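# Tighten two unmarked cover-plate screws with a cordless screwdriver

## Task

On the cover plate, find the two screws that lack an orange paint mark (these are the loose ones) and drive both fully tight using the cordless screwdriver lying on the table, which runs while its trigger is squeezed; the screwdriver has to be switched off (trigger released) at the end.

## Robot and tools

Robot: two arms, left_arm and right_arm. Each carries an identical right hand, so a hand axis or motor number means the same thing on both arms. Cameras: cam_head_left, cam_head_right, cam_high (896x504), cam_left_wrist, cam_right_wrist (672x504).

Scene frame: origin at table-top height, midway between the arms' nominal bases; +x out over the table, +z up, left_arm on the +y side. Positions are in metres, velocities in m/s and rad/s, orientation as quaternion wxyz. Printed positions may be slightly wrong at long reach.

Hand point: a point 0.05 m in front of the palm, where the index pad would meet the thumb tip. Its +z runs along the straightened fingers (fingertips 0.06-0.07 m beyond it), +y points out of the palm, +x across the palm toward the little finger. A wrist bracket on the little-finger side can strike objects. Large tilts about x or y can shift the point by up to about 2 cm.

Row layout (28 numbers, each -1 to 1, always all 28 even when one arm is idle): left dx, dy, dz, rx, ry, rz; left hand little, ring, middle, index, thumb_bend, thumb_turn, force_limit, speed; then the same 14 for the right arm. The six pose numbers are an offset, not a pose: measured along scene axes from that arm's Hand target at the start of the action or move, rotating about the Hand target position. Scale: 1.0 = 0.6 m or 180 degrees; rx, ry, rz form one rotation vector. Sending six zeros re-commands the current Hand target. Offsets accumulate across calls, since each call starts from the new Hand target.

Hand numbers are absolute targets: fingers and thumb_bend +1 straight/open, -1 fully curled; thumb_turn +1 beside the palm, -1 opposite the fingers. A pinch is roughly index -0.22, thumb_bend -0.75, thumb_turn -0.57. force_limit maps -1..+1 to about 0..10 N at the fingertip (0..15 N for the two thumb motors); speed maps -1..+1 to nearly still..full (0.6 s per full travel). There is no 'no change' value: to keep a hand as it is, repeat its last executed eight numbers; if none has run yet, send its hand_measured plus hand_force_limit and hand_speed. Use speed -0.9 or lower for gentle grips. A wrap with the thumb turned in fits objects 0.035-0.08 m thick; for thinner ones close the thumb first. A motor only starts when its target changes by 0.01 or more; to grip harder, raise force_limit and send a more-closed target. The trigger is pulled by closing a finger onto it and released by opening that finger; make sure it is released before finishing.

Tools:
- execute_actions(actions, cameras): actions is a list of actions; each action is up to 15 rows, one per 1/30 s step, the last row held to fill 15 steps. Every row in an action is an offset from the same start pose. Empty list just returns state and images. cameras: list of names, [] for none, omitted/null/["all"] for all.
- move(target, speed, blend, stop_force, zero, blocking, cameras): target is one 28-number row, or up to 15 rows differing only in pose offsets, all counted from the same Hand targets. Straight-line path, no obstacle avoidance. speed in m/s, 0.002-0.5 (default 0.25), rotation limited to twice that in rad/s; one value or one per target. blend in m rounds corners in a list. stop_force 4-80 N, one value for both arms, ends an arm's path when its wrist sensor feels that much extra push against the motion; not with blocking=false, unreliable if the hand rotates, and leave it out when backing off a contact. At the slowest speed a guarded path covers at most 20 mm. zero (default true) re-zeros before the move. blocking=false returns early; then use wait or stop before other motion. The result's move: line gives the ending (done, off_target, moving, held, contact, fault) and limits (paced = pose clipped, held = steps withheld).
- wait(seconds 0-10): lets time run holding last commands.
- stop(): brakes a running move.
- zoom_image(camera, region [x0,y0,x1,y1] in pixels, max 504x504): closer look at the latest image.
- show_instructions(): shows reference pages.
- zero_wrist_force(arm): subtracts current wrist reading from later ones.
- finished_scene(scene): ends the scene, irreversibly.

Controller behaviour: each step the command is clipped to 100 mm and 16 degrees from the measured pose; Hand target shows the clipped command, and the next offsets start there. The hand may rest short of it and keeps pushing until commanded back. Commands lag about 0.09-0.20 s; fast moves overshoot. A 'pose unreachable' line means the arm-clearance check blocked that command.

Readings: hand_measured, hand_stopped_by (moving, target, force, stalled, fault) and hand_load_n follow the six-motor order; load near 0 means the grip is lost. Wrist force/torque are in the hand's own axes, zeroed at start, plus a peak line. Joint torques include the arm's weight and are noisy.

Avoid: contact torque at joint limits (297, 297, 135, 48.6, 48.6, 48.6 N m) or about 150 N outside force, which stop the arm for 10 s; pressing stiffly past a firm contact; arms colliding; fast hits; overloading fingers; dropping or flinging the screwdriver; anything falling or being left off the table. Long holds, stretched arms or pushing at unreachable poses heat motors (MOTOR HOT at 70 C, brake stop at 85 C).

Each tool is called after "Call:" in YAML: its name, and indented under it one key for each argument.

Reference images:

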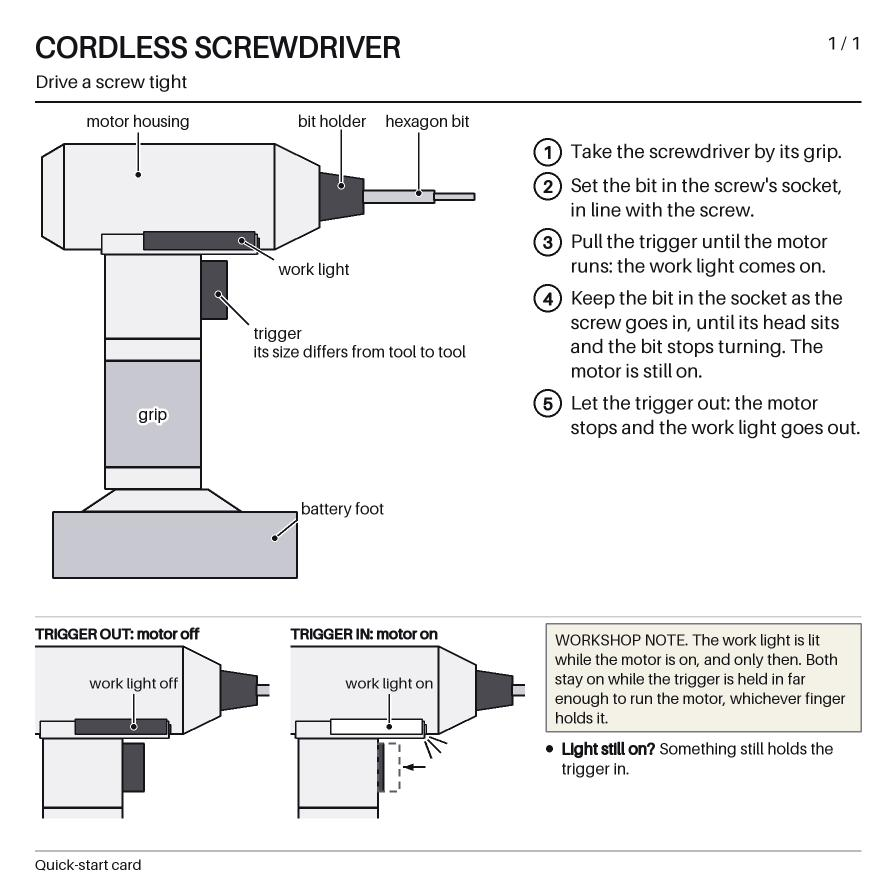

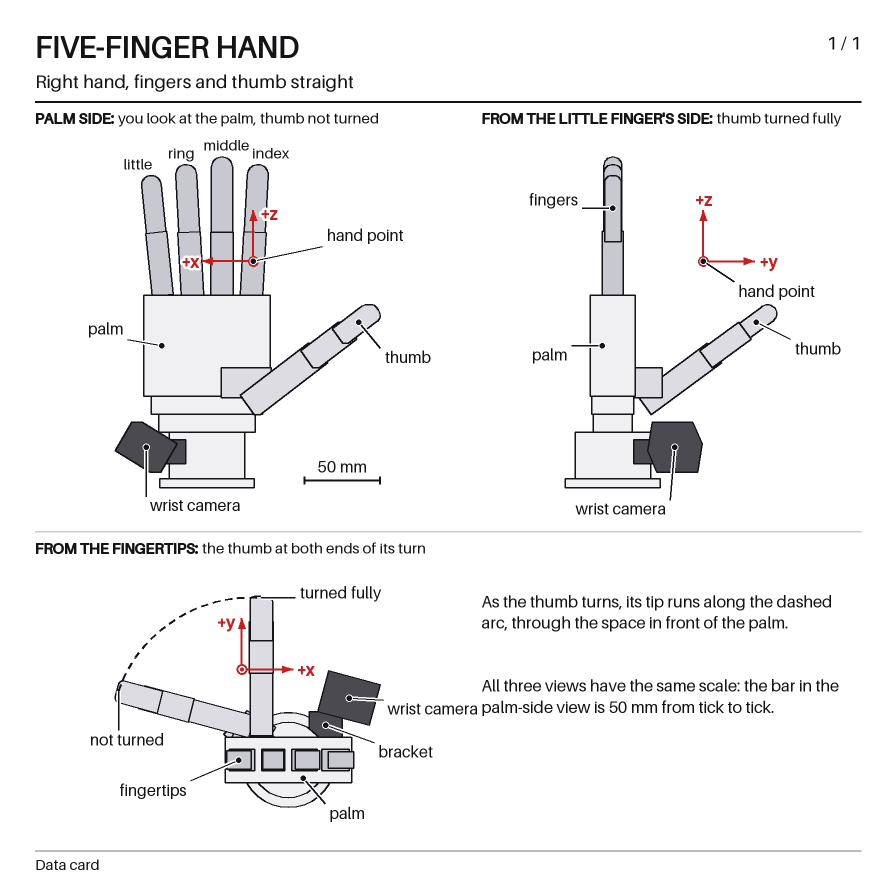

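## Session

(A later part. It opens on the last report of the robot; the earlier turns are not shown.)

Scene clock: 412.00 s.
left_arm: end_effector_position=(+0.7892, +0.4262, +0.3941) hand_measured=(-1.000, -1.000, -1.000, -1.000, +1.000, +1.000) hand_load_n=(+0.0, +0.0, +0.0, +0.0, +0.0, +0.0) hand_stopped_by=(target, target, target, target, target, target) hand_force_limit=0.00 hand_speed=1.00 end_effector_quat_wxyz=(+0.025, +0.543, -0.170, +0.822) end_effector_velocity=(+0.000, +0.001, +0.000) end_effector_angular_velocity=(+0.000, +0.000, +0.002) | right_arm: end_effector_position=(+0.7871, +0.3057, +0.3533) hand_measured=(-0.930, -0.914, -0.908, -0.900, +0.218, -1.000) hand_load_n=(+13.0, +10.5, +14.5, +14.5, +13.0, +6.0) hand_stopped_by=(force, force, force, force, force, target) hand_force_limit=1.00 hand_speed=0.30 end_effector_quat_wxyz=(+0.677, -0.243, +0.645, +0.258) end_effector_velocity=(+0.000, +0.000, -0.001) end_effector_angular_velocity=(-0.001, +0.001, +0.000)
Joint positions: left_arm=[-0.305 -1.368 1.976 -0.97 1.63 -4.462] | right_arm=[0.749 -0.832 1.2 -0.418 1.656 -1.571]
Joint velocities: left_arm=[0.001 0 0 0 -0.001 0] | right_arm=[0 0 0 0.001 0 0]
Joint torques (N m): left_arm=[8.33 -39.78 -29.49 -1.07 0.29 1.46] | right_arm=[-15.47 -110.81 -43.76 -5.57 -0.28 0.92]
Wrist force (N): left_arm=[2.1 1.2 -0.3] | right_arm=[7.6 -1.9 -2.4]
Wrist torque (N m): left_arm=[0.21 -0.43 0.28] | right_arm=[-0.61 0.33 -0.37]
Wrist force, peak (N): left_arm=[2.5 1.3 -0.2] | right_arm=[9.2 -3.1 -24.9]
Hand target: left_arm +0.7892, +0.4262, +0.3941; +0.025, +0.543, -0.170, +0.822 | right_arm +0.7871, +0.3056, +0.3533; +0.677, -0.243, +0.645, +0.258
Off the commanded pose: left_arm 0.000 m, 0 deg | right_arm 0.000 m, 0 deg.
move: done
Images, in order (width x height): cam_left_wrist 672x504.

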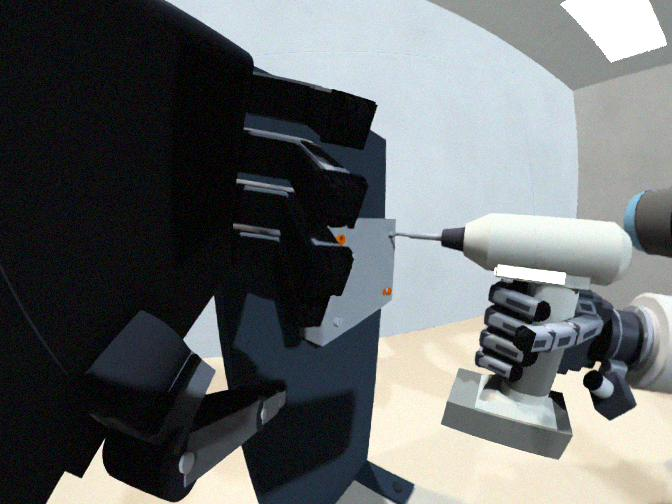

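Call:
move:
  target: [0,0,0,0,0,0,-1,-1,-1,-1,1,1,0,1,0.0055,0.0038,0,0,0,0,-0.98,-0.98,-0.98,-1,-0.98,-1,1.0,0.3]
  speed: 0.003
  stop_force: 10
  cameras: ["cam_left_wrist"]

Call:
zoom_image:
  camera: "cam_left_wrist"
  region: [378, 190, 462, 253]

Scene clock: 413.70 s.
left_arm: end_effector_position=(+0.7892, +0.4262, +0.3941) hand_measured=(-1.000, -1.000, -1.000, -1.000, +1.000, +1.000) hand_load_n=(+0.0, +0.0, +0.0, +0.0, +0.0, +0.0) hand_stopped_by=(target, target, target, target, target, target) hand_force_limit=0.00 hand_speed=1.00 end_effector_quat_wxyz=(+0.025, +0.543, -0.170, +0.822) end_effector_velocity=(+0.000, -0.001, +0.000) end_effector_angular_velocity=(-0.001, +0.001, -0.001) | right_arm: end_effector_position=(+0.7873, +0.3058, +0.3533) hand_measured=(-0.930, -0.914, -0.908, -0.900, +0.218, -1.000) hand_load_n=(+13.0, +10.5, +14.5, +14.5, +13.0, +5.5) hand_stopped_by=(force, force, force, force, force, target) hand_force_limit=1.00 hand_speed=0.30 end_effector_quat_wxyz=(+0.677, -0.243, +0.645, +0.258) end_effector_velocity=(+0.000, +0.000, +0.001) end_effector_angular_velocity=(+0.001, -0.001, +0.000)
Joint positions: left_arm=[-0.305 -1.368 1.976 -0.97 1.63 -4.462] | right_arm=[0.749 -0.832 1.199 -0.418 1.656 -1.571]
Joint velocities: left_arm=[-0.001 0 0 0 0 -0.001] | right_arm=[0 -0.001 0 0 0 0]
Joint torques (N m): left_arm=[5.9 -39.6 -32.24 -0.86 -0.04 2.06] | right_arm=[-8.62 -124.12 -44.75 -7.8 1.79 1.11]
Wrist force (N): left_arm=[2.0 1.4 0.0] | right_arm=[7.2 -0.5 -10.8]
Wrist torque (N m): left_arm=[0.22 -0.42 0.28] | right_arm=[-0.16 0.05 -1.01]
Wrist force, peak (N): left_arm=[2.6 1.4 0.0] | right_arm=[8.8 -0.9 -17.8]
Hand target: left_arm +0.7892, +0.4262, +0.3941; +0.025, +0.543, -0.170, +0.822 | right_arm +0.7873, +0.3058, +0.3533; +0.677, -0.243, +0.645, +0.258
Off the commanded pose: left_arm 0.000 m, 0 deg | right_arm 0.004 m, 0 deg.
move: contact (right_arm)
Images, in order (width x height): cam_left_wrist 672x504.

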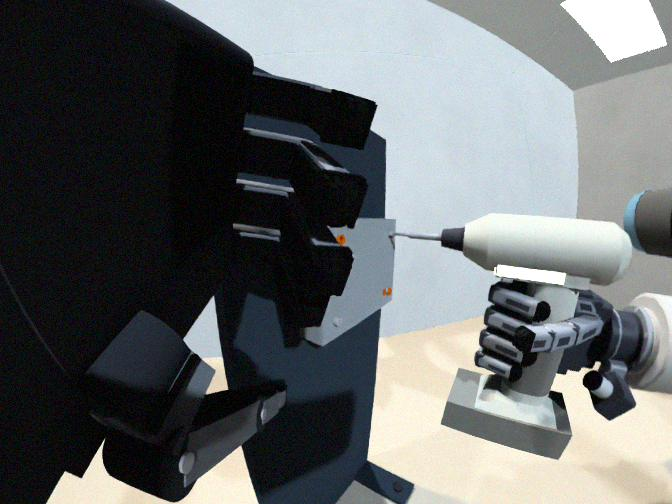

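Scaled by 6.000 from the camera's 672x504 image, which has a finer 960x720 frame.

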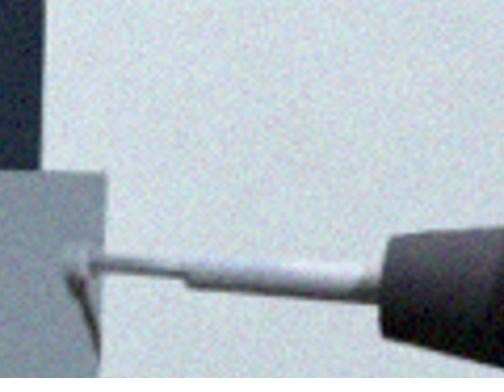

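Call:
move:
  target: [0,0,0,0,0,0,-1,-1,-1,-1,1,1,0,1,0.0055,0.0038,0,0,0,0,-0.98,-0.98,-0.98,-1,-0.98,-1,1.0,0.3]
  speed: 0.003
  stop_force: 10
  cameras: ["cam_left_wrist"]

Call:
zoom_image:
  camera: "cam_left_wrist"
  region: [378, 190, 462, 253]

Scene clock: 414.63 s.
left_arm: end_effector_position=(+0.7892, +0.4262, +0.3941) hand_measured=(-1.000, -1.000, -1.000, -1.000, +1.000, +1.000) hand_load_n=(+0.0, +0.0, +0.0, +0.0, +0.0, +0.0) hand_stopped_by=(target, target, target, target, target, target) hand_force_limit=0.00 hand_speed=1.00 end_effector_quat_wxyz=(+0.025, +0.543, -0.170, +0.822) end_effector_velocity=(+0.000, +0.000, -0.001) end_effector_angular_velocity=(+0.001, +0.001, +0.001) | right_arm: end_effector_position=(+0.7874, +0.3059, +0.3533) hand_measured=(-0.930, -0.914, -0.908, -0.900, +0.218, -1.000) hand_load_n=(+13.0, +10.5, +14.5, +14.0, +13.5, +5.5) hand_stopped_by=(force, force, force, force, force, target) hand_force_limit=1.00 hand_speed=0.30 end_effector_quat_wxyz=(+0.677, -0.243, +0.645, +0.258) end_effector_velocity=(+0.000, +0.000, -0.001) end_effector_angular_velocity=(+0.000, +0.000, +0.000)
Joint positions: left_arm=[-0.305 -1.368 1.976 -0.97 1.63 -4.462] | right_arm=[0.749 -0.832 1.199 -0.418 1.656 -1.571]
Joint velocities: left_arm=[0 0 0 0.001 -0.001 0.001] | right_arm=[0 0.001 0 -0.001 0 0]
Joint torques (N m): left_arm=[1.7 -40.14 -31.14 -0.86 -0.43 2.04] | right_arm=[-11.32 -127.59 -48.77 -9.07 0.69 1.23]
Wrist force (N): left_arm=[2.3 1.4 0.2] | right_arm=[10.2 -0.2 -17.8]
Wrist torque (N m): left_arm=[0.21 -0.48 0.29] | right_arm=[0.05 -0.08 -0.88]
Wrist force, peak (N): left_arm=[2.5 1.0 -0.3] | right_arm=[10.1 -0.4 -24.7]
Hand target: left_arm +0.7892, +0.4262, +0.3941; +0.025, +0.543, -0.170, +0.822 | right_arm +0.7874, +0.3059, +0.3533; +0.677, -0.243, +0.645, +0.258
Off the commanded pose: left_arm 0.000 m, 0 deg | right_arm 0.004 m, 0 deg.
move: contact (right_arm)
Images, in order (width x height): cam_left_wrist 672x504.

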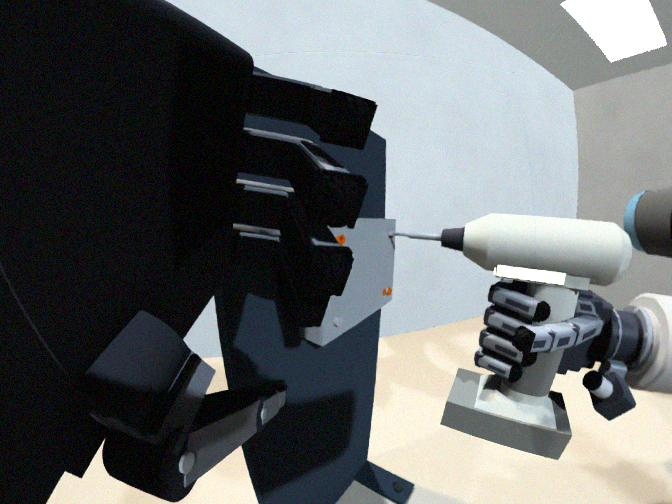

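Scaled by 6.000 from the camera's 672x504 image, which has a finer 960x720 frame.

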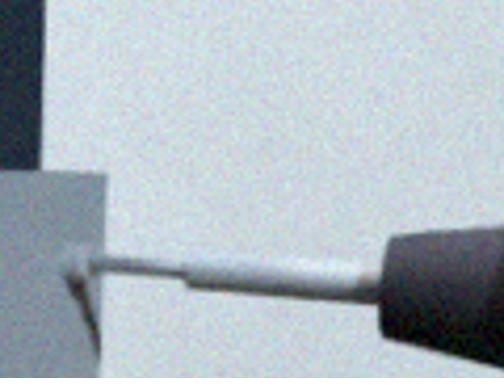

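Call:
move:
  target: [0,0,0,0,0,0,-1,-1,-1,-1,1,1,0,1,0.002,0.0029,-0.0016,0,0,0,-0.98,-0.98,-0.98,-1,-0.98,-1,1.0,0.3]
  speed: 0.004
  cameras: ["cam_left_wrist"]

Call:
zoom_image:
  camera: "cam_left_wrist"
  region: [378, 190, 462, 253]

Scene clock: 419.17 s.
left_arm: end_effector_position=(+0.7892, +0.4262, +0.3941) hand_measured=(-1.000, -1.000, -1.000, -1.000, +1.000, +1.000) hand_load_n=(+0.0, +0.0, +0.0, +0.0, +0.0, +0.0) hand_stopped_by=(target, target, target, target, target, target) hand_force_limit=0.00 hand_speed=1.00 end_effector_quat_wxyz=(+0.025, +0.543, -0.170, +0.822) end_effector_velocity=(+0.000, -0.001, +0.000) end_effector_angular_velocity=(+0.000, -0.001, -0.002) | right_arm: end_effector_position=(+0.7886, +0.3077, +0.3522) hand_measured=(-0.930, -0.914, -0.908, -0.900, +0.218, -1.000) hand_load_n=(+14.5, +9.5, +10.5, +9.0, +20.0, -0.5) hand_stopped_by=(force, force, force, force, force, target) hand_force_limit=1.00 hand_speed=0.30 end_effector_quat_wxyz=(+0.677, -0.243, +0.645, +0.258) end_effector_velocity=(+0.000, +0.000, -0.001) end_effector_angular_velocity=(+0.000, +0.000, +0.000)
Joint positions: left_arm=[-0.305 -1.368 1.976 -0.97 1.63 -4.462] | right_arm=[0.749 -0.828 1.193 -0.416 1.656 -1.571]
Joint velocities: left_arm=[-0.002 0 0 0 0 0] | right_arm=[0 0.001 0 -0.001 0 0]
Joint torques (N m): left_arm=[5.35 -39.91 -31.22 -1.11 0.14 1.38] | right_arm=[-10.16 -125.66 -79.54 -11.48 5.8 0.12]
Wrist force (N): left_arm=[2.2 1.4 -0.1] | right_arm=[20.2 3.9 -67.2]
Wrist torque (N m): left_arm=[0.23 -0.45 0.29] | right_arm=[1.66 -0.73 -0.59]
Wrist force, peak (N): left_arm=[2.6 1.4 -0.1] | right_arm=[20.2 3.9 -67.2]
Hand target: left_arm +0.7892, +0.4262, +0.3941; +0.025, +0.543, -0.170, +0.822 | right_arm +0.7886, +0.3076, +0.3524; +0.677, -0.243, +0.645, +0.258
Off the commanded pose: left_arm 0.000 m, 0 deg | right_arm 0.000 m, 0 deg.
move: done
Images, in order (width x height): cam_left_wrist 672x504.

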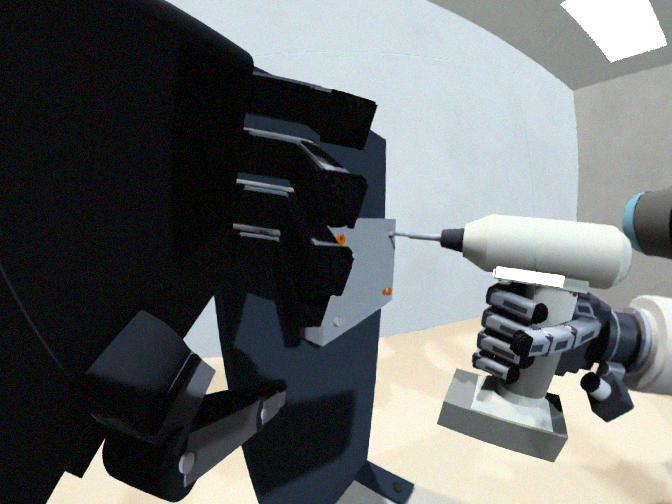

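Scaled by 6.000 from the camera's 672x504 image, which has a finer 960x720 frame.

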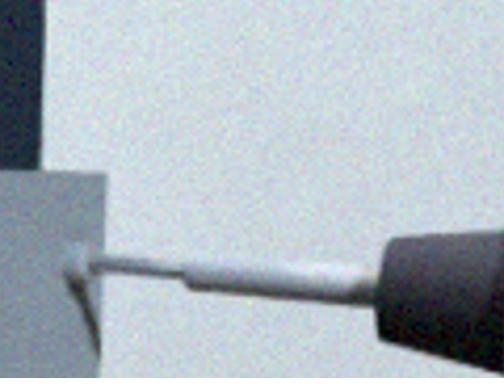

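Call:
move:
  target: [0,0,0,0,0,0,-1,-1,-1,-1,1,1,0,1,-0.0022,-0.0018,0,0,0,0,-0.98,-0.98,-0.98,-1,-0.98,-1,1.0,0.3]
  speed: 0.004
  cameras: ["cam_left_wrist"]

Call:
zoom_image:
  camera: "cam_left_wrist"
  region: [378, 218, 408, 248]

Scene clock: 420.27 s.
left_arm: end_effector_position=(+0.7892, +0.4262, +0.3941) hand_measured=(-1.000, -1.000, -1.000, -1.000, +1.000, +1.000) hand_load_n=(+0.0, +0.0, +0.0, +0.0, +0.0, +0.0) hand_stopped_by=(target, target, target, target, target, target) hand_force_limit=0.00 hand_speed=1.00 end_effector_quat_wxyz=(+0.025, +0.543, -0.170, +0.822) end_effector_velocity=(+0.000, -0.001, +0.000) end_effector_angular_velocity=(-0.001, +0.001, -0.001) | right_arm: end_effector_position=(+0.7874, +0.3065, +0.3526) hand_measured=(-0.930, -0.914, -0.908, -0.900, +0.218, -1.000) hand_load_n=(+12.5, +9.5, +13.0, +12.5, +16.0, +4.0) hand_stopped_by=(force, force, force, force, force, target) hand_force_limit=1.00 hand_speed=0.30 end_effector_quat_wxyz=(+0.677, -0.243, +0.645, +0.258) end_effector_velocity=(+0.000, +0.000, +0.000) end_effector_angular_velocity=(+0.000, +0.000, +0.000)
Joint positions: left_arm=[-0.305 -1.368 1.976 -0.97 1.63 -4.462] | right_arm=[0.75 -0.831 1.198 -0.418 1.657 -1.571]
Joint velocities: left_arm=[-0.001 0.001 0 0 0 -0.001] | right_arm=[0 0 0 0 0 0]
Joint torques (N m): left_arm=[3.33 -38.19 -32.04 -1.2 0.03 1.35] | right_arm=[7.19 -112.79 -42.01 -4.84 2.79 -0.33]
Wrist force (N): left_arm=[2.1 1.3 0.0] | right_arm=[4.7 0.9 -5.4]
Wrist torque (N m): left_arm=[0.22 -0.44 0.28] | right_arm=[-0.61 0.09 -1.11]
Wrist force, peak (N): left_arm=[2.2 1.7 -0.4] | right_arm=[20.7 4.1 -67.8]
Hand target: left_arm +0.7892, +0.4262, +0.3941; +0.025, +0.543, -0.170, +0.822 | right_arm +0.7873, +0.3066, +0.3524; +0.677, -0.243, +0.645, +0.258
Off the commanded pose: left_arm 0.000 m, 0 deg | right_arm 0.000 m, 0 deg.
move: done
Images, in order (width x height): cam_left_wrist 672x504.

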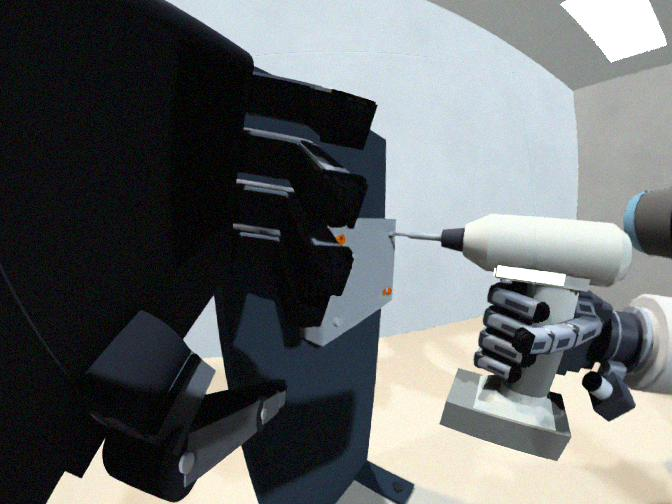

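Scaled by 16.800 from the camera's 672x504 image, which has a finer 960x720 frame.

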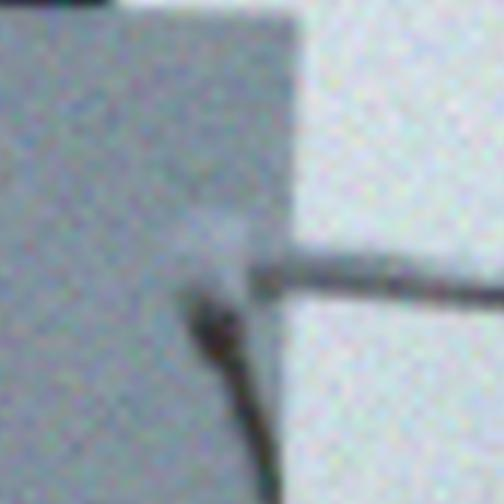

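Call:
zoom_image:
  camera: "cam_left_wrist"
  region: [378, 190, 462, 253]

Call:
zoom_image:
  camera: "cam_left_wrist"
  region: [380, 222, 420, 252]

Scaled by 6.000 from the camera's 672x504 image, which has a finer 960x720 frame.

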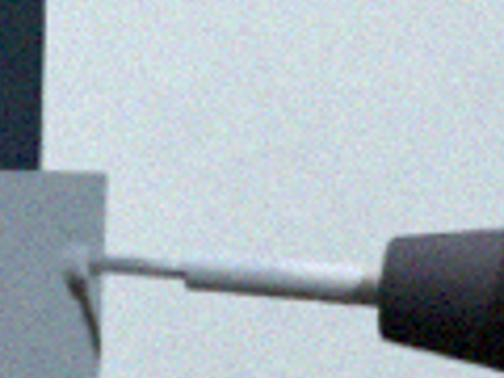

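Scaled by 12.600 from the camera's 672x504 image, which has a finer 960x720 frame.

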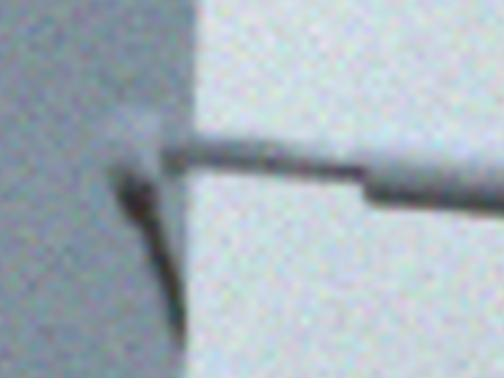

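Call:
move:
  target: [0,0,0,0,0,0,-1,-1,-1,-1,1,1,0,1,0,0,0,0,0,0,-0.98,-0.98,-0.98,-0.6,-0.98,-1,1.0,0.3]
  speed: 0.004
  cameras: ["cam_left_wrist"]

Call:
zoom_image:
  camera: "cam_left_wrist"
  region: [378, 190, 462, 253]

Call:
move:
  target: [0,0,0,0,0,0,-1,-1,-1,-1,1,1,0,1,0.0035,0.0024,0,0,0,0,-0.98,-0.98,-0.98,-0.6,-0.98,-1,1.0,0.3]
  speed: 0.003
  stop_force: 14
  cameras: ["cam_left_wrist"]

Call:
zoom_image:
  camera: "cam_left_wrist"
  region: [378, 190, 462, 253]

Scene clock: 421.47 s.
left_arm: end_effector_position=(+0.7892, +0.4262, +0.3941) hand_measured=(-1.000, -1.000, -1.000, -1.000, +1.000, +1.000) hand_load_n=(+0.0, +0.0, +0.5, +0.0, +0.0, +0.0) hand_stopped_by=(target, target, target, target, target, target) hand_force_limit=0.00 hand_speed=1.00 end_effector_quat_wxyz=(+0.025, +0.543, -0.170, +0.822) end_effector_velocity=(+0.000, +0.000, +0.000) end_effector_angular_velocity=(+0.000, +0.000, +0.001) | right_arm: end_effector_position=(+0.7873, +0.3066, +0.3523) hand_measured=(-0.930, -0.914, -0.908, -0.600, +0.218, -1.000) hand_load_n=(+13.5, +10.5, +14.5, +0.0, +15.0, +4.5) hand_stopped_by=(force, force, force, target, force, target) hand_force_limit=1.00 hand_speed=0.30 end_effector_quat_wxyz=(+0.677, -0.243, +0.645, +0.258) end_effector_velocity=(+0.000, +0.000, +0.001) end_effector_angular_velocity=(+0.001, -0.001, +0.000)
Joint positions: left_arm=[-0.305 -1.368 1.976 -0.97 1.63 -4.462] | right_arm=[0.75 -0.83 1.198 -0.418 1.657 -1.571]
Joint velocities: left_arm=[0 0 0 0 -0.001 0] | right_arm=[0 -0.001 0 0 0 0]
Joint torques (N m): left_arm=[3.95 -36.59 -32.02 -0.77 -0.39 1.2] | right_arm=[11.8 -99.14 -44.4 -2.57 0.03 -0.39]
Wrist force (N): left_arm=[2.1 1.2 -0.3] | right_arm=[1.1 -2.8 -3.7]
Wrist torque (N m): left_arm=[0.20 -0.43 0.28] | right_arm=[0.00 -0.20 -0.18]
Wrist force, peak (N): left_arm=[2.5 1.3 -0.2] | right_arm=[3.1 -3.6 -12.0]
Hand target: left_arm +0.7892, +0.4262, +0.3941; +0.025, +0.543, -0.170, +0.822 | right_arm +0.7873, +0.3066, +0.3524; +0.677, -0.243, +0.645, +0.258
Off the commanded pose: left_arm 0.000 m, 0 deg | right_arm 0.000 m, 0 deg.
move: done
Images, in order (width x height): cam_left_wrist 672x504.

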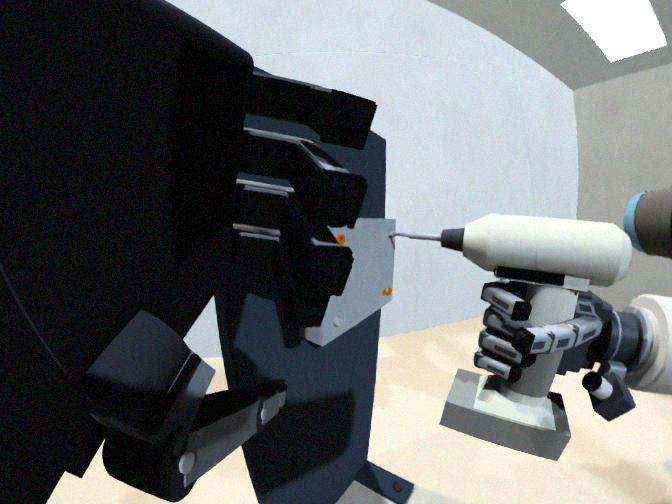

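Scaled by 6.000 from the camera's 672x504 image, which has a finer 960x720 frame.

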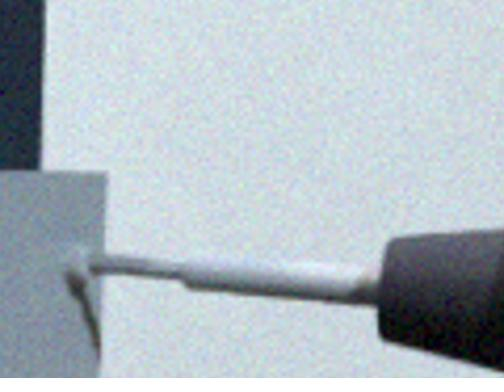

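Scene clock: 422.97 s.
left_arm: end_effector_position=(+0.7892, +0.4262, +0.3941) hand_measured=(-1.000, -1.000, -1.000, -1.000, +1.000, +1.000) hand_load_n=(+0.0, +0.0, +0.0, +0.0, +0.0, +0.0) hand_stopped_by=(target, target, target, target, target, target) hand_force_limit=0.00 hand_speed=1.00 end_effector_quat_wxyz=(+0.025, +0.543, -0.170, +0.822) end_effector_velocity=(+0.000, -0.001, +0.000) end_effector_angular_velocity=(-0.001, +0.001, -0.001) | right_arm: end_effector_position=(+0.7883, +0.3073, +0.3523) hand_measured=(-0.930, -0.914, -0.908, -0.600, +0.218, -1.000) hand_load_n=(+14.0, +11.0, +14.5, -0.5, +15.5, +4.0) hand_stopped_by=(force, force, force, target, force, target) hand_force_limit=1.00 hand_speed=0.30 end_effector_quat_wxyz=(+0.677, -0.243, +0.645, +0.258) end_effector_velocity=(+0.000, +0.000, +0.001) end_effector_angular_velocity=(+0.001, -0.001, +0.000)
Joint positions: left_arm=[-0.305 -1.368 1.976 -0.97 1.63 -4.462] | right_arm=[0.749 -0.828 1.195 -0.417 1.656 -1.571]
Joint velocities: left_arm=[-0.001 0 0 0 0 -0.001] | right_arm=[0 -0.001 0 -0.001 0 0]
Joint torques (N m): left_arm=[4.36 -43.26 -32.51 -0.98 0.33 1.65] | right_arm=[6.89 -119.23 -44.08 -6.61 0.69 0.25]
Wrist force (N): left_arm=[2.1 1.4 -0.2] | right_arm=[3.9 -2.9 -16.5]
Wrist torque (N m): left_arm=[0.23 -0.43 0.28] | right_arm=[0.61 -0.46 -0.03]
Wrist force, peak (N): left_arm=[2.4 1.4 -0.3] | right_arm=[4.3 -3.0 -21.7]
Hand target: left_arm +0.7892, +0.4262, +0.3941; +0.025, +0.543, -0.170, +0.822 | right_arm +0.7883, +0.3074, +0.3523; +0.677, -0.243, +0.645, +0.258
Off the commanded pose: left_arm 0.000 m, 0 deg | right_arm 0.001 m, 0 deg.
move: contact (right_arm)
Images, in order (width x height): cam_left_wrist 672x504.

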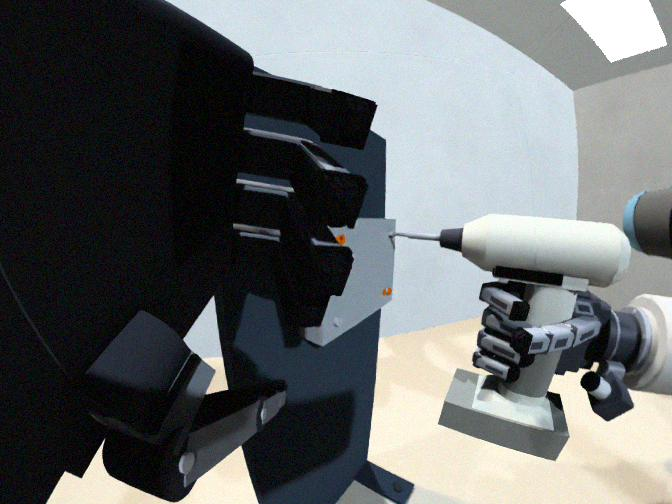

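Scaled by 6.000 from the camera's 672x504 image, which has a finer 960x720 frame.

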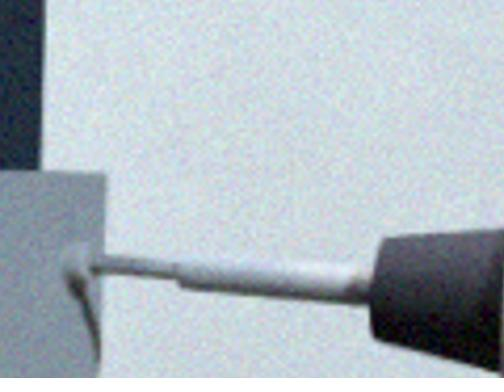

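Call:
move:
  target: [0,0,0,0,0,0,-1,-1,-1,-1,1,1,0,1,0,0,0,0,0,0,-0.98,-0.98,-0.98,-1,-0.98,-1,1.0,0.3]
  cameras: ["cam_left_wrist"]

Call:
zoom_image:
  camera: "cam_left_wrist"
  region: [378, 190, 462, 253]

Scene clock: 423.80 s.
left_arm: end_effector_position=(+0.7892, +0.4262, +0.3941) hand_measured=(-1.000, -1.000, -1.000, -1.000, +1.000, +1.000) hand_load_n=(+0.0, +0.0, +0.0, +0.0, +0.0, +0.0) hand_stopped_by=(target, target, target, target, target, target) hand_force_limit=0.00 hand_speed=1.00 end_effector_quat_wxyz=(+0.025, +0.543, -0.170, +0.822) end_effector_velocity=(+0.000, -0.001, +0.000) end_effector_angular_velocity=(-0.001, +0.000, -0.001) | right_arm: end_effector_position=(+0.7882, +0.3074, +0.3523) hand_measured=(-0.930, -0.914, -0.908, -0.904, +0.218, -1.000) hand_load_n=(+14.5, +10.5, +13.5, +13.0, +16.5, +3.0) hand_stopped_by=(force, force, force, force, force, target) hand_force_limit=1.00 hand_speed=0.30 end_effector_quat_wxyz=(+0.677, -0.243, +0.645, +0.258) end_effector_velocity=(-0.001, +0.000, +0.002) end_effector_angular_velocity=(+0.001, -0.001, +0.000)
Joint positions: left_arm=[-0.305 -1.368 1.976 -0.97 1.63 -4.462] | right_arm=[0.749 -0.828 1.195 -0.417 1.656 -1.571]
Joint velocities: left_arm=[-0.001 0 0 0 0 -0.001] | right_arm=[0 -0.002 0 0 0 0]
Joint torques (N m): left_arm=[3.06 -40.38 -30.79 -1.19 -0.14 1.23] | right_arm=[7.44 -117.06 -50.32 -5.84 0.75 0.29]
Wrist force (N): left_arm=[2.0 1.1 -0.2] | right_arm=[8.7 -0.7 -27.6]
Wrist torque (N m): left_arm=[0.20 -0.42 0.27] | right_arm=[0.82 -0.40 -0.79]
Wrist force, peak (N): left_arm=[2.6 1.3 -0.2] | right_arm=[8.7 -0.7 -27.6]
Hand target: left_arm +0.7892, +0.4262, +0.3941; +0.025, +0.543, -0.170, +0.822 | right_arm +0.7883, +0.3074, +0.3523; +0.677, -0.243, +0.645, +0.258
Off the commanded pose: left_arm 0.000 m, 0 deg | right_arm 0.000 m, 0 deg.
move: done
Images, in order (width x height): cam_left_wrist 672x504.

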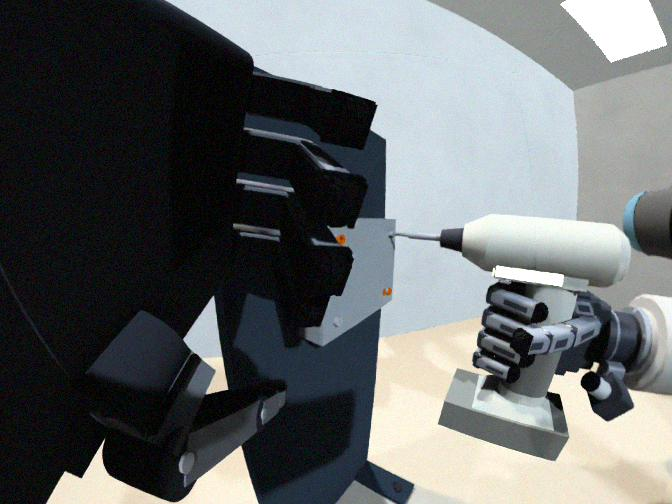

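Scaled by 6.000 from the camera's 672x504 image, which has a finer 960x720 frame.

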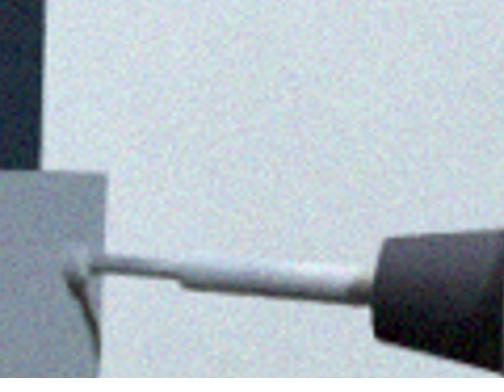

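Call:
wait:
  seconds: 0.5
  cameras: ["cam_left_wrist","cam_head_left","cam_head_right"]

Call:
zoom_image:
  camera: "cam_left_wrist"
  region: [378, 218, 408, 248]

Scene clock: 424.67 s.
left_arm: end_effector_position=(+0.7892, +0.4262, +0.3941) hand_measured=(-1.000, -1.000, -1.000, -1.000, +1.000, +1.000) hand_load_n=(+0.0, +0.0, +0.0, +0.0, +0.0, +0.0) hand_stopped_by=(target, target, target, target, target, target) hand_force_limit=0.00 hand_speed=1.00 end_effector_quat_wxyz=(+0.025, +0.543, -0.170, +0.822) end_effector_velocity=(+0.000, +0.000, +0.000) end_effector_angular_velocity=(+0.000, +0.000, +0.001) | right_arm: end_effector_position=(+0.7882, +0.3074, +0.3523) hand_measured=(-0.930, -0.914, -0.908, -0.904, +0.218, -1.000) hand_load_n=(+14.0, +10.0, +13.0, +12.5, +17.0, +2.5) hand_stopped_by=(force, force, force, force, force, target) hand_force_limit=1.00 hand_speed=0.30 end_effector_quat_wxyz=(+0.677, -0.243, +0.645, +0.258) end_effector_velocity=(+0.000, +0.000, +0.000) end_effector_angular_velocity=(+0.001, -0.001, +0.000)
Joint positions: left_arm=[-0.305 -1.368 1.976 -0.97 1.63 -4.462] | right_arm=[0.749 -0.828 1.195 -0.417 1.656 -1.571]
Joint velocities: left_arm=[0 -0.001 0 0.001 -0.001 0.001] | right_arm=[0 0 0 -0.001 0 0]
Joint torques (N m): left_arm=[3.67 -39.4 -31.25 -1.08 0 1.71] | right_arm=[-0.78 -112.99 -64.85 -6.73 0.87 0.28]
Wrist force (N): left_arm=[1.8 1.2 -0.3] | right_arm=[10.8 0.7 -33.9]
Wrist torque (N m): left_arm=[0.21 -0.38 0.26] | right_arm=[0.91 -0.42 -0.78]
Wrist force, peak (N): left_arm=[2.6 1.6 -0.5] | right_arm=[11.2 1.0 -35.5]
Hand target: left_arm +0.7892, +0.4262, +0.3941; +0.025, +0.543, -0.170, +0.822 | right_arm +0.7883, +0.3074, +0.3523; +0.677, -0.243, +0.645, +0.258
Off the commanded pose: left_arm 0.000 m, 0 deg | right_arm 0.000 m, 0 deg.
wait: 0.50 s; at rest from the start
Images, in order (width x height): cam_head_left 896x504, cam_head_right 896x504, cam_left_wrist 672x504.

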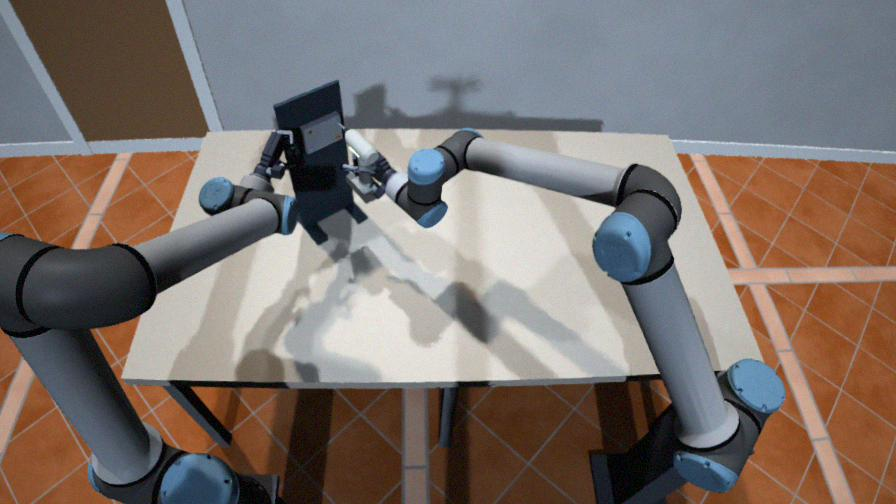

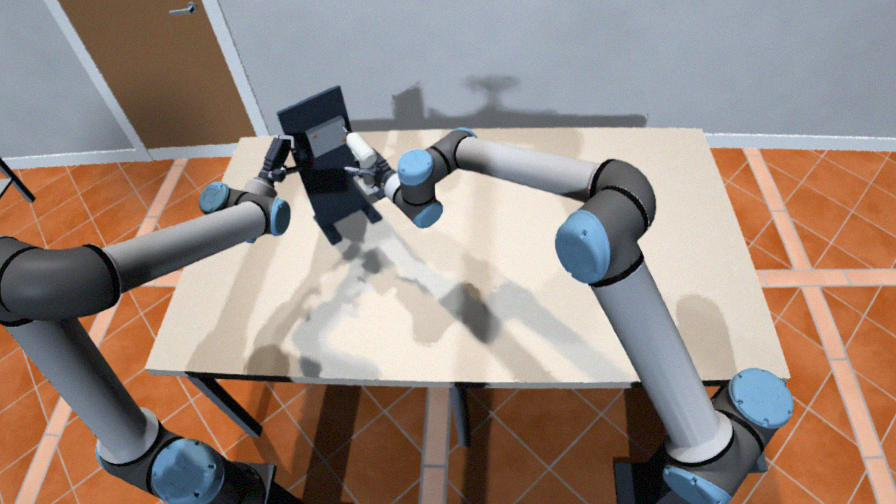

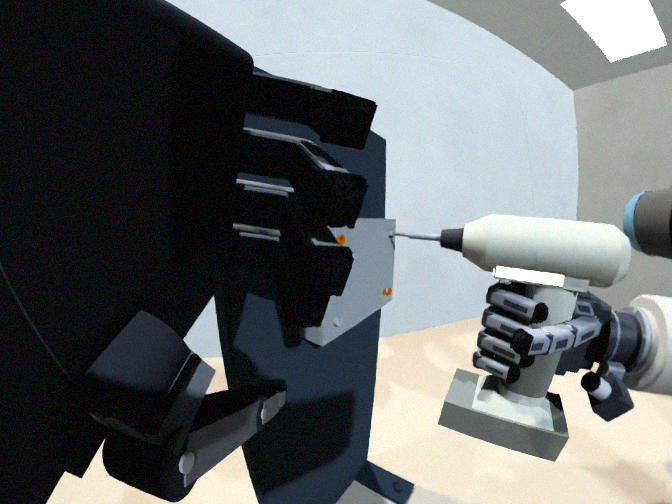

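Scaled by 16.800 from the camera's 672x504 image, which has a finer 960x720 frame.

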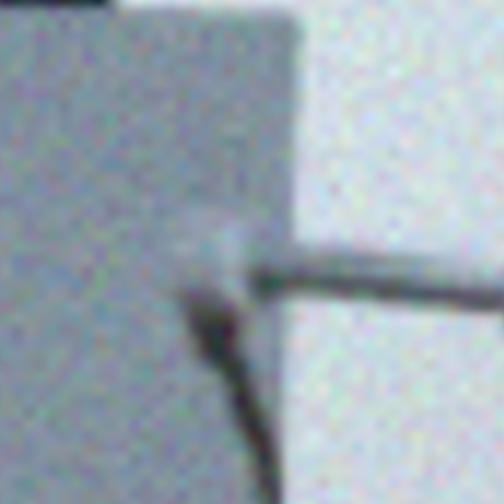

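Call:
move:
  target:
    - [0,0,0,0,0,0,-1,-1,-1,-1,1,1,0,1,-0.0055,-0.0038,0,0,0,0,-0.98,-0.98,-0.98,-0.5,-0.98,-1,1.0,0.3]
    - [0,0,0,0,0,0,-1,-1,-1,-1,1,1,0,1,-0.01365,-0.00957,0,0,0,0,-0.98,-0.98,-0.98,-0.5,-0.98,-1,1.0,0.3]
  speed: 0.008
  cameras: ["cam_left_wrist"]

Call:
zoom_image:
  camera: "cam_left_wrist"
  region: [378, 218, 408, 248]

Scene clock: 427.03 s.
left_arm: end_effector_position=(+0.7892, +0.4262, +0.3941) hand_measured=(-1.000, -1.000, -1.000, -1.000, +1.000, +1.000) hand_load_n=(+0.0, +0.0, +0.0, +0.0, +0.0, +0.0) hand_stopped_by=(target, target, target, target, target, target) hand_force_limit=0.00 hand_speed=1.00 end_effector_quat_wxyz=(+0.025, +0.543, -0.170, +0.822) end_effector_velocity=(+0.000, +0.000, +0.000) end_effector_angular_velocity=(+0.001, -0.001, +0.000) | right_arm: end_effector_position=(+0.7800, +0.3016, +0.3523) hand_measured=(-0.930, -0.914, -0.908, -0.500, +0.218, -1.000) hand_load_n=(+12.0, +11.0, +17.0, +0.0, +10.0, +7.0) hand_stopped_by=(force, force, force, target, force, target) hand_force_limit=1.00 hand_speed=0.30 end_effector_quat_wxyz=(+0.677, -0.243, +0.645, +0.258) end_effector_velocity=(+0.000, +0.000, +0.002) end_effector_angular_velocity=(+0.002, -0.002, +0.000)
Joint positions: left_arm=[-0.305 -1.368 1.976 -0.97 1.63 -4.462] | right_arm=[0.752 -0.844 1.222 -0.429 1.658 -1.571]
Joint velocities: left_arm=[0 0 0 -0.001 0 0.001] | right_arm=[0 -0.001 -0.001 0 0 0]
Joint torques (N m): left_arm=[4.87 -40.75 -32.67 -1.6 0.22 0.89] | right_arm=[12.24 -109.42 -50.35 -5.79 1.97 -1.52]
Wrist force (N): left_arm=[2.2 0.9 -0.5] | right_arm=[5.6 -1.7 -4.2]
Wrist torque (N m): left_arm=[0.18 -0.44 0.27] | right_arm=[-0.19 0.22 -0.07]
Wrist force, peak (N): left_arm=[2.7 1.2 0.0] | right_arm=[12.3 1.6 -40.0]
Hand target: left_arm +0.7892, +0.4262, +0.3941; +0.025, +0.543, -0.170, +0.822 | right_arm +0.7801, +0.3016, +0.3523; +0.677, -0.243, +0.645, +0.258
Off the commanded pose: left_arm 0.000 m, 0 deg | right_arm 0.000 m, 0 deg.
move: done
Images, in order (width x height): cam_left_wrist 672x504.

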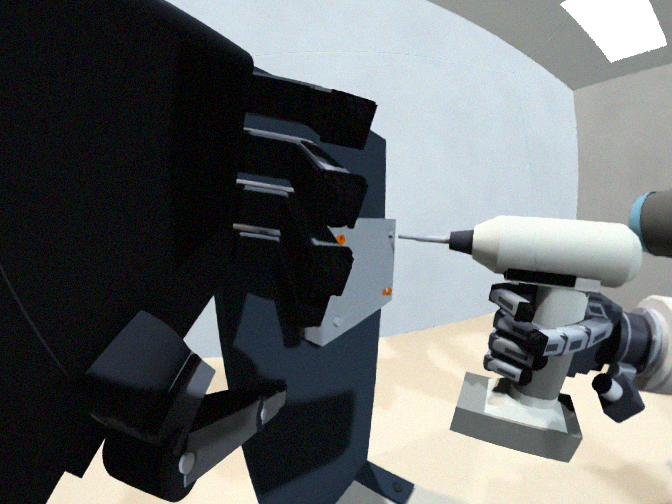

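Scaled by 16.800 from the camera's 672x504 image, which has a finer 960x720 frame.

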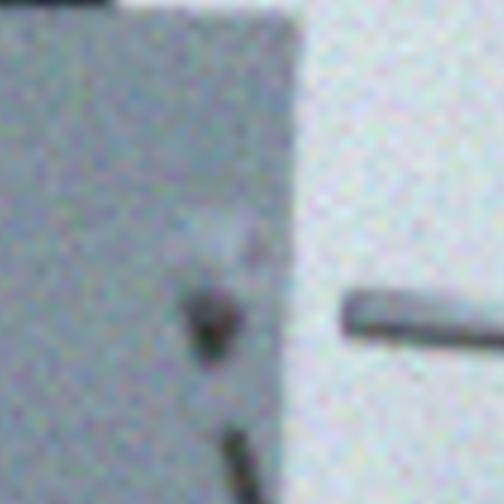

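Call:
zoom_image:
  camera: "cam_left_wrist"
  region: [388, 190, 472, 253]

Call:
zoom_image:
  camera: "cam_left_wrist"
  region: [380, 180, 660, 390]

Scaled by 6.000 from the camera's 672x504 image, which has a finer 960x720 frame.

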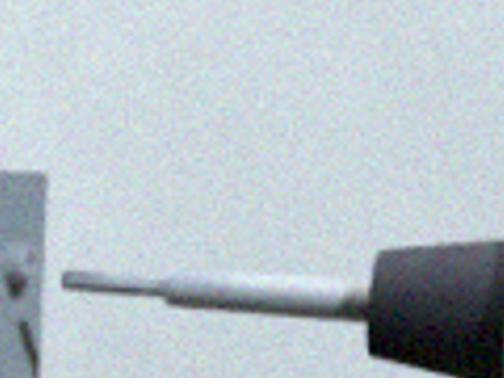

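Scaled by 1.800 from the camera's 672x504 image, which has a finer 960x720 frame.

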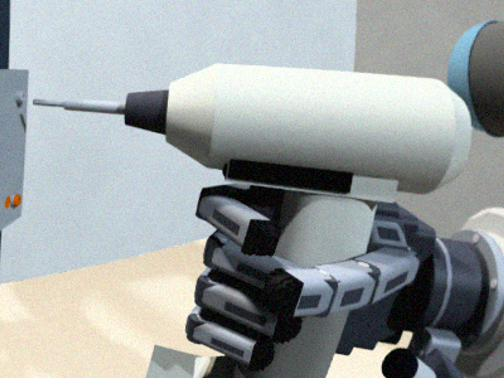

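Call:
move:
  target: [0,0,0,0,0,0,-1,-1,-1,-1,1,1,0,1,-0.0086,0.0123,0.0,0,0,0,-0.98,-0.98,-0.98,-0.5,-0.98,-1,1.0,0.3]
  speed: 0.02
  cameras: []

Call:
move:
  target: [0,0,0,0,0,0,-1,-1,-1,-1,1,1,0,1,0.0273,0.0191,0.0,0,0,0,-0.98,-0.98,-0.98,-0.5,-0.98,-1,1.0,0.3]
  speed: 0.006
  stop_force: 5
  cameras: ["cam_left_wrist"]

Call:
zoom_image:
  camera: "cam_left_wrist"
  region: [350, 200, 420, 253]

Scene clock: 428.20 s.
left_arm: end_effector_position=(+0.7892, +0.4262, +0.3941) hand_measured=(-1.000, -1.000, -1.000, -1.000, +1.000, +1.000) hand_load_n=(+0.0, +0.0, +0.0, +0.0, +0.0, +0.0) hand_stopped_by=(target, target, target, target, target, target) hand_force_limit=0.00 hand_speed=1.00 end_effector_quat_wxyz=(+0.025, +0.543, -0.170, +0.822) end_effector_velocity=(+0.000, -0.001, +0.000) end_effector_angular_velocity=(+0.000, +0.000, -0.001) | right_arm: end_effector_position=(+0.7748, +0.3091, +0.3523) hand_measured=(-0.930, -0.914, -0.908, -0.500, +0.218, -1.000) hand_load_n=(+12.0, +10.5, +17.0, +0.0, +9.5, +7.0) hand_stopped_by=(force, force, force, target, force, target) hand_force_limit=1.00 hand_speed=0.30 end_effector_quat_wxyz=(+0.677, -0.243, +0.645, +0.258) end_effector_velocity=(-0.001, +0.000, +0.000) end_effector_angular_velocity=(-0.001, +0.001, +0.001)
Joint positions: left_arm=[-0.305 -1.368 1.976 -0.97 1.63 -4.462] | right_arm=[0.761 -0.838 1.212 -0.424 1.668 -1.571]
Joint velocities: left_arm=[-0.001 0 0 0 0 0] | right_arm=[0 0 0.001 0.001 -0.001 0]
Joint torques (N m): left_arm=[9.09 -37.28 -32.32 -1.46 0.13 1.09] | right_arm=[-11.54 -116.29 -43.52 -3.05 -0.04 -1.82]
Wrist force (N): left_arm=[2.1 1.4 -0.2] | right_arm=[5.2 -1.8 -3.8]
Wrist torque (N m): left_arm=[0.23 -0.44 0.28] | right_arm=[-0.23 0.27 -0.09]
Wrist force, peak (N): left_arm=[2.5 1.2 -0.2] | right_arm=[5.7 -1.8 -4.2]
Hand target: left_arm +0.7892, +0.4262, +0.3941; +0.025, +0.543, -0.170, +0.822 | right_arm +0.7749, +0.3090, +0.3523; +0.677, -0.243, +0.645, +0.258
Off the commanded pose: left_arm 0.000 m, 0 deg | right_arm 0.000 m, 0 deg.
move: done
No camera images: "cameras" was empty.

Scene clock: 430.93 s.
left_arm: end_effector_position=(+0.7892, +0.4262, +0.3941) hand_measured=(-1.000, -1.000, -1.000, -1.000, +1.000, +1.000) hand_load_n=(+0.0, +0.0, +0.0, +0.0, +0.0, +0.0) hand_stopped_by=(target, target, target, target, target, target) hand_force_limit=0.00 hand_speed=1.00 end_effector_quat_wxyz=(+0.025, +0.543, -0.170, +0.822) end_effector_velocity=(+0.000, +0.000, +0.000) end_effector_angular_velocity=(-0.001, +0.000, -0.001) | right_arm: end_effector_position=(+0.7834, +0.3149, +0.3523) hand_measured=(-0.930, -0.914, -0.908, -0.500, +0.218, -1.000) hand_load_n=(+12.5, +10.5, +17.0, +0.0, +10.0, +7.0) hand_stopped_by=(force, force, force, target, force, target) hand_force_limit=1.00 hand_speed=0.30 end_effector_quat_wxyz=(+0.677, -0.243, +0.645, +0.258) end_effector_velocity=(+0.000, +0.000, -0.002) end_effector_angular_velocity=(-0.001, +0.001, +0.000)
Joint positions: left_arm=[-0.305 -1.368 1.976 -0.97 1.63 -4.462] | right_arm=[0.759 -0.822 1.184 -0.412 1.665 -1.571]
Joint velocities: left_arm=[0 0 0 0 0 -0.001] | right_arm=[0 0.002 0 0 0 0]
Joint torques (N m): left_arm=[5.56 -39.4 -33.05 -1.59 0.11 1.59] | right_arm=[1.3 -124.68 -42.57 -6.74 1.41 1.32]
Wrist force (N): left_arm=[2.3 1.4 0.3] | right_arm=[5.7 -1.2 -4.5]
Wrist torque (N m): left_arm=[0.21 -0.47 0.29] | right_arm=[-0.13 0.23 -0.06]
Wrist force, peak (N): left_arm=[2.7 1.3 -0.3] | right_arm=[7.2 -1.4 -16.2]
Hand target: left_arm +0.7892, +0.4262, +0.3941; +0.025, +0.543, -0.170, +0.822 | right_arm +0.7833, +0.3149, +0.3523; +0.677, -0.243, +0.645, +0.258
Off the commanded pose: left_arm 0.000 m, 0 deg | right_arm 0.010 m, 0 deg.
move: contact (right_arm)
Images, in order (width x height): cam_left_wrist 672x504.

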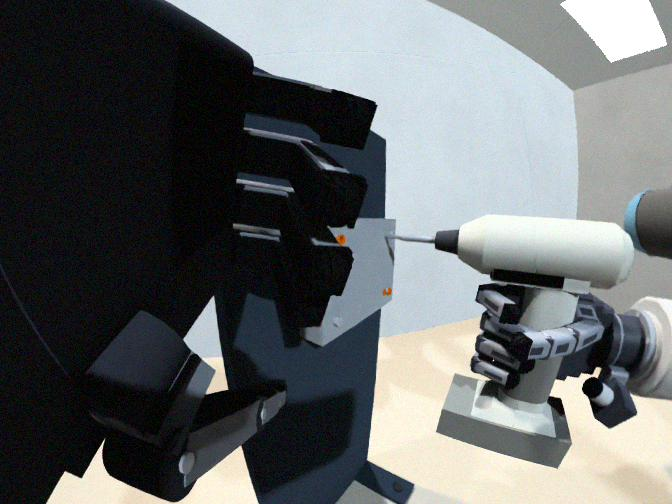

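Scaled by 7.200 from the camera's 672x504 image, which has a finer 960x720 frame.

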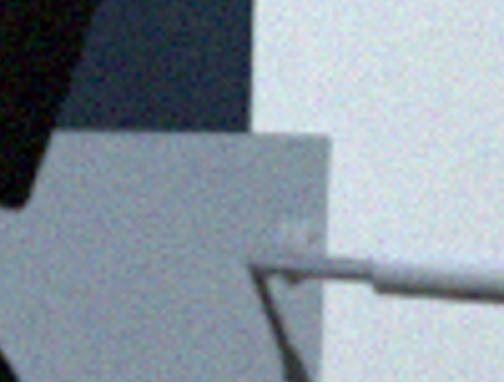

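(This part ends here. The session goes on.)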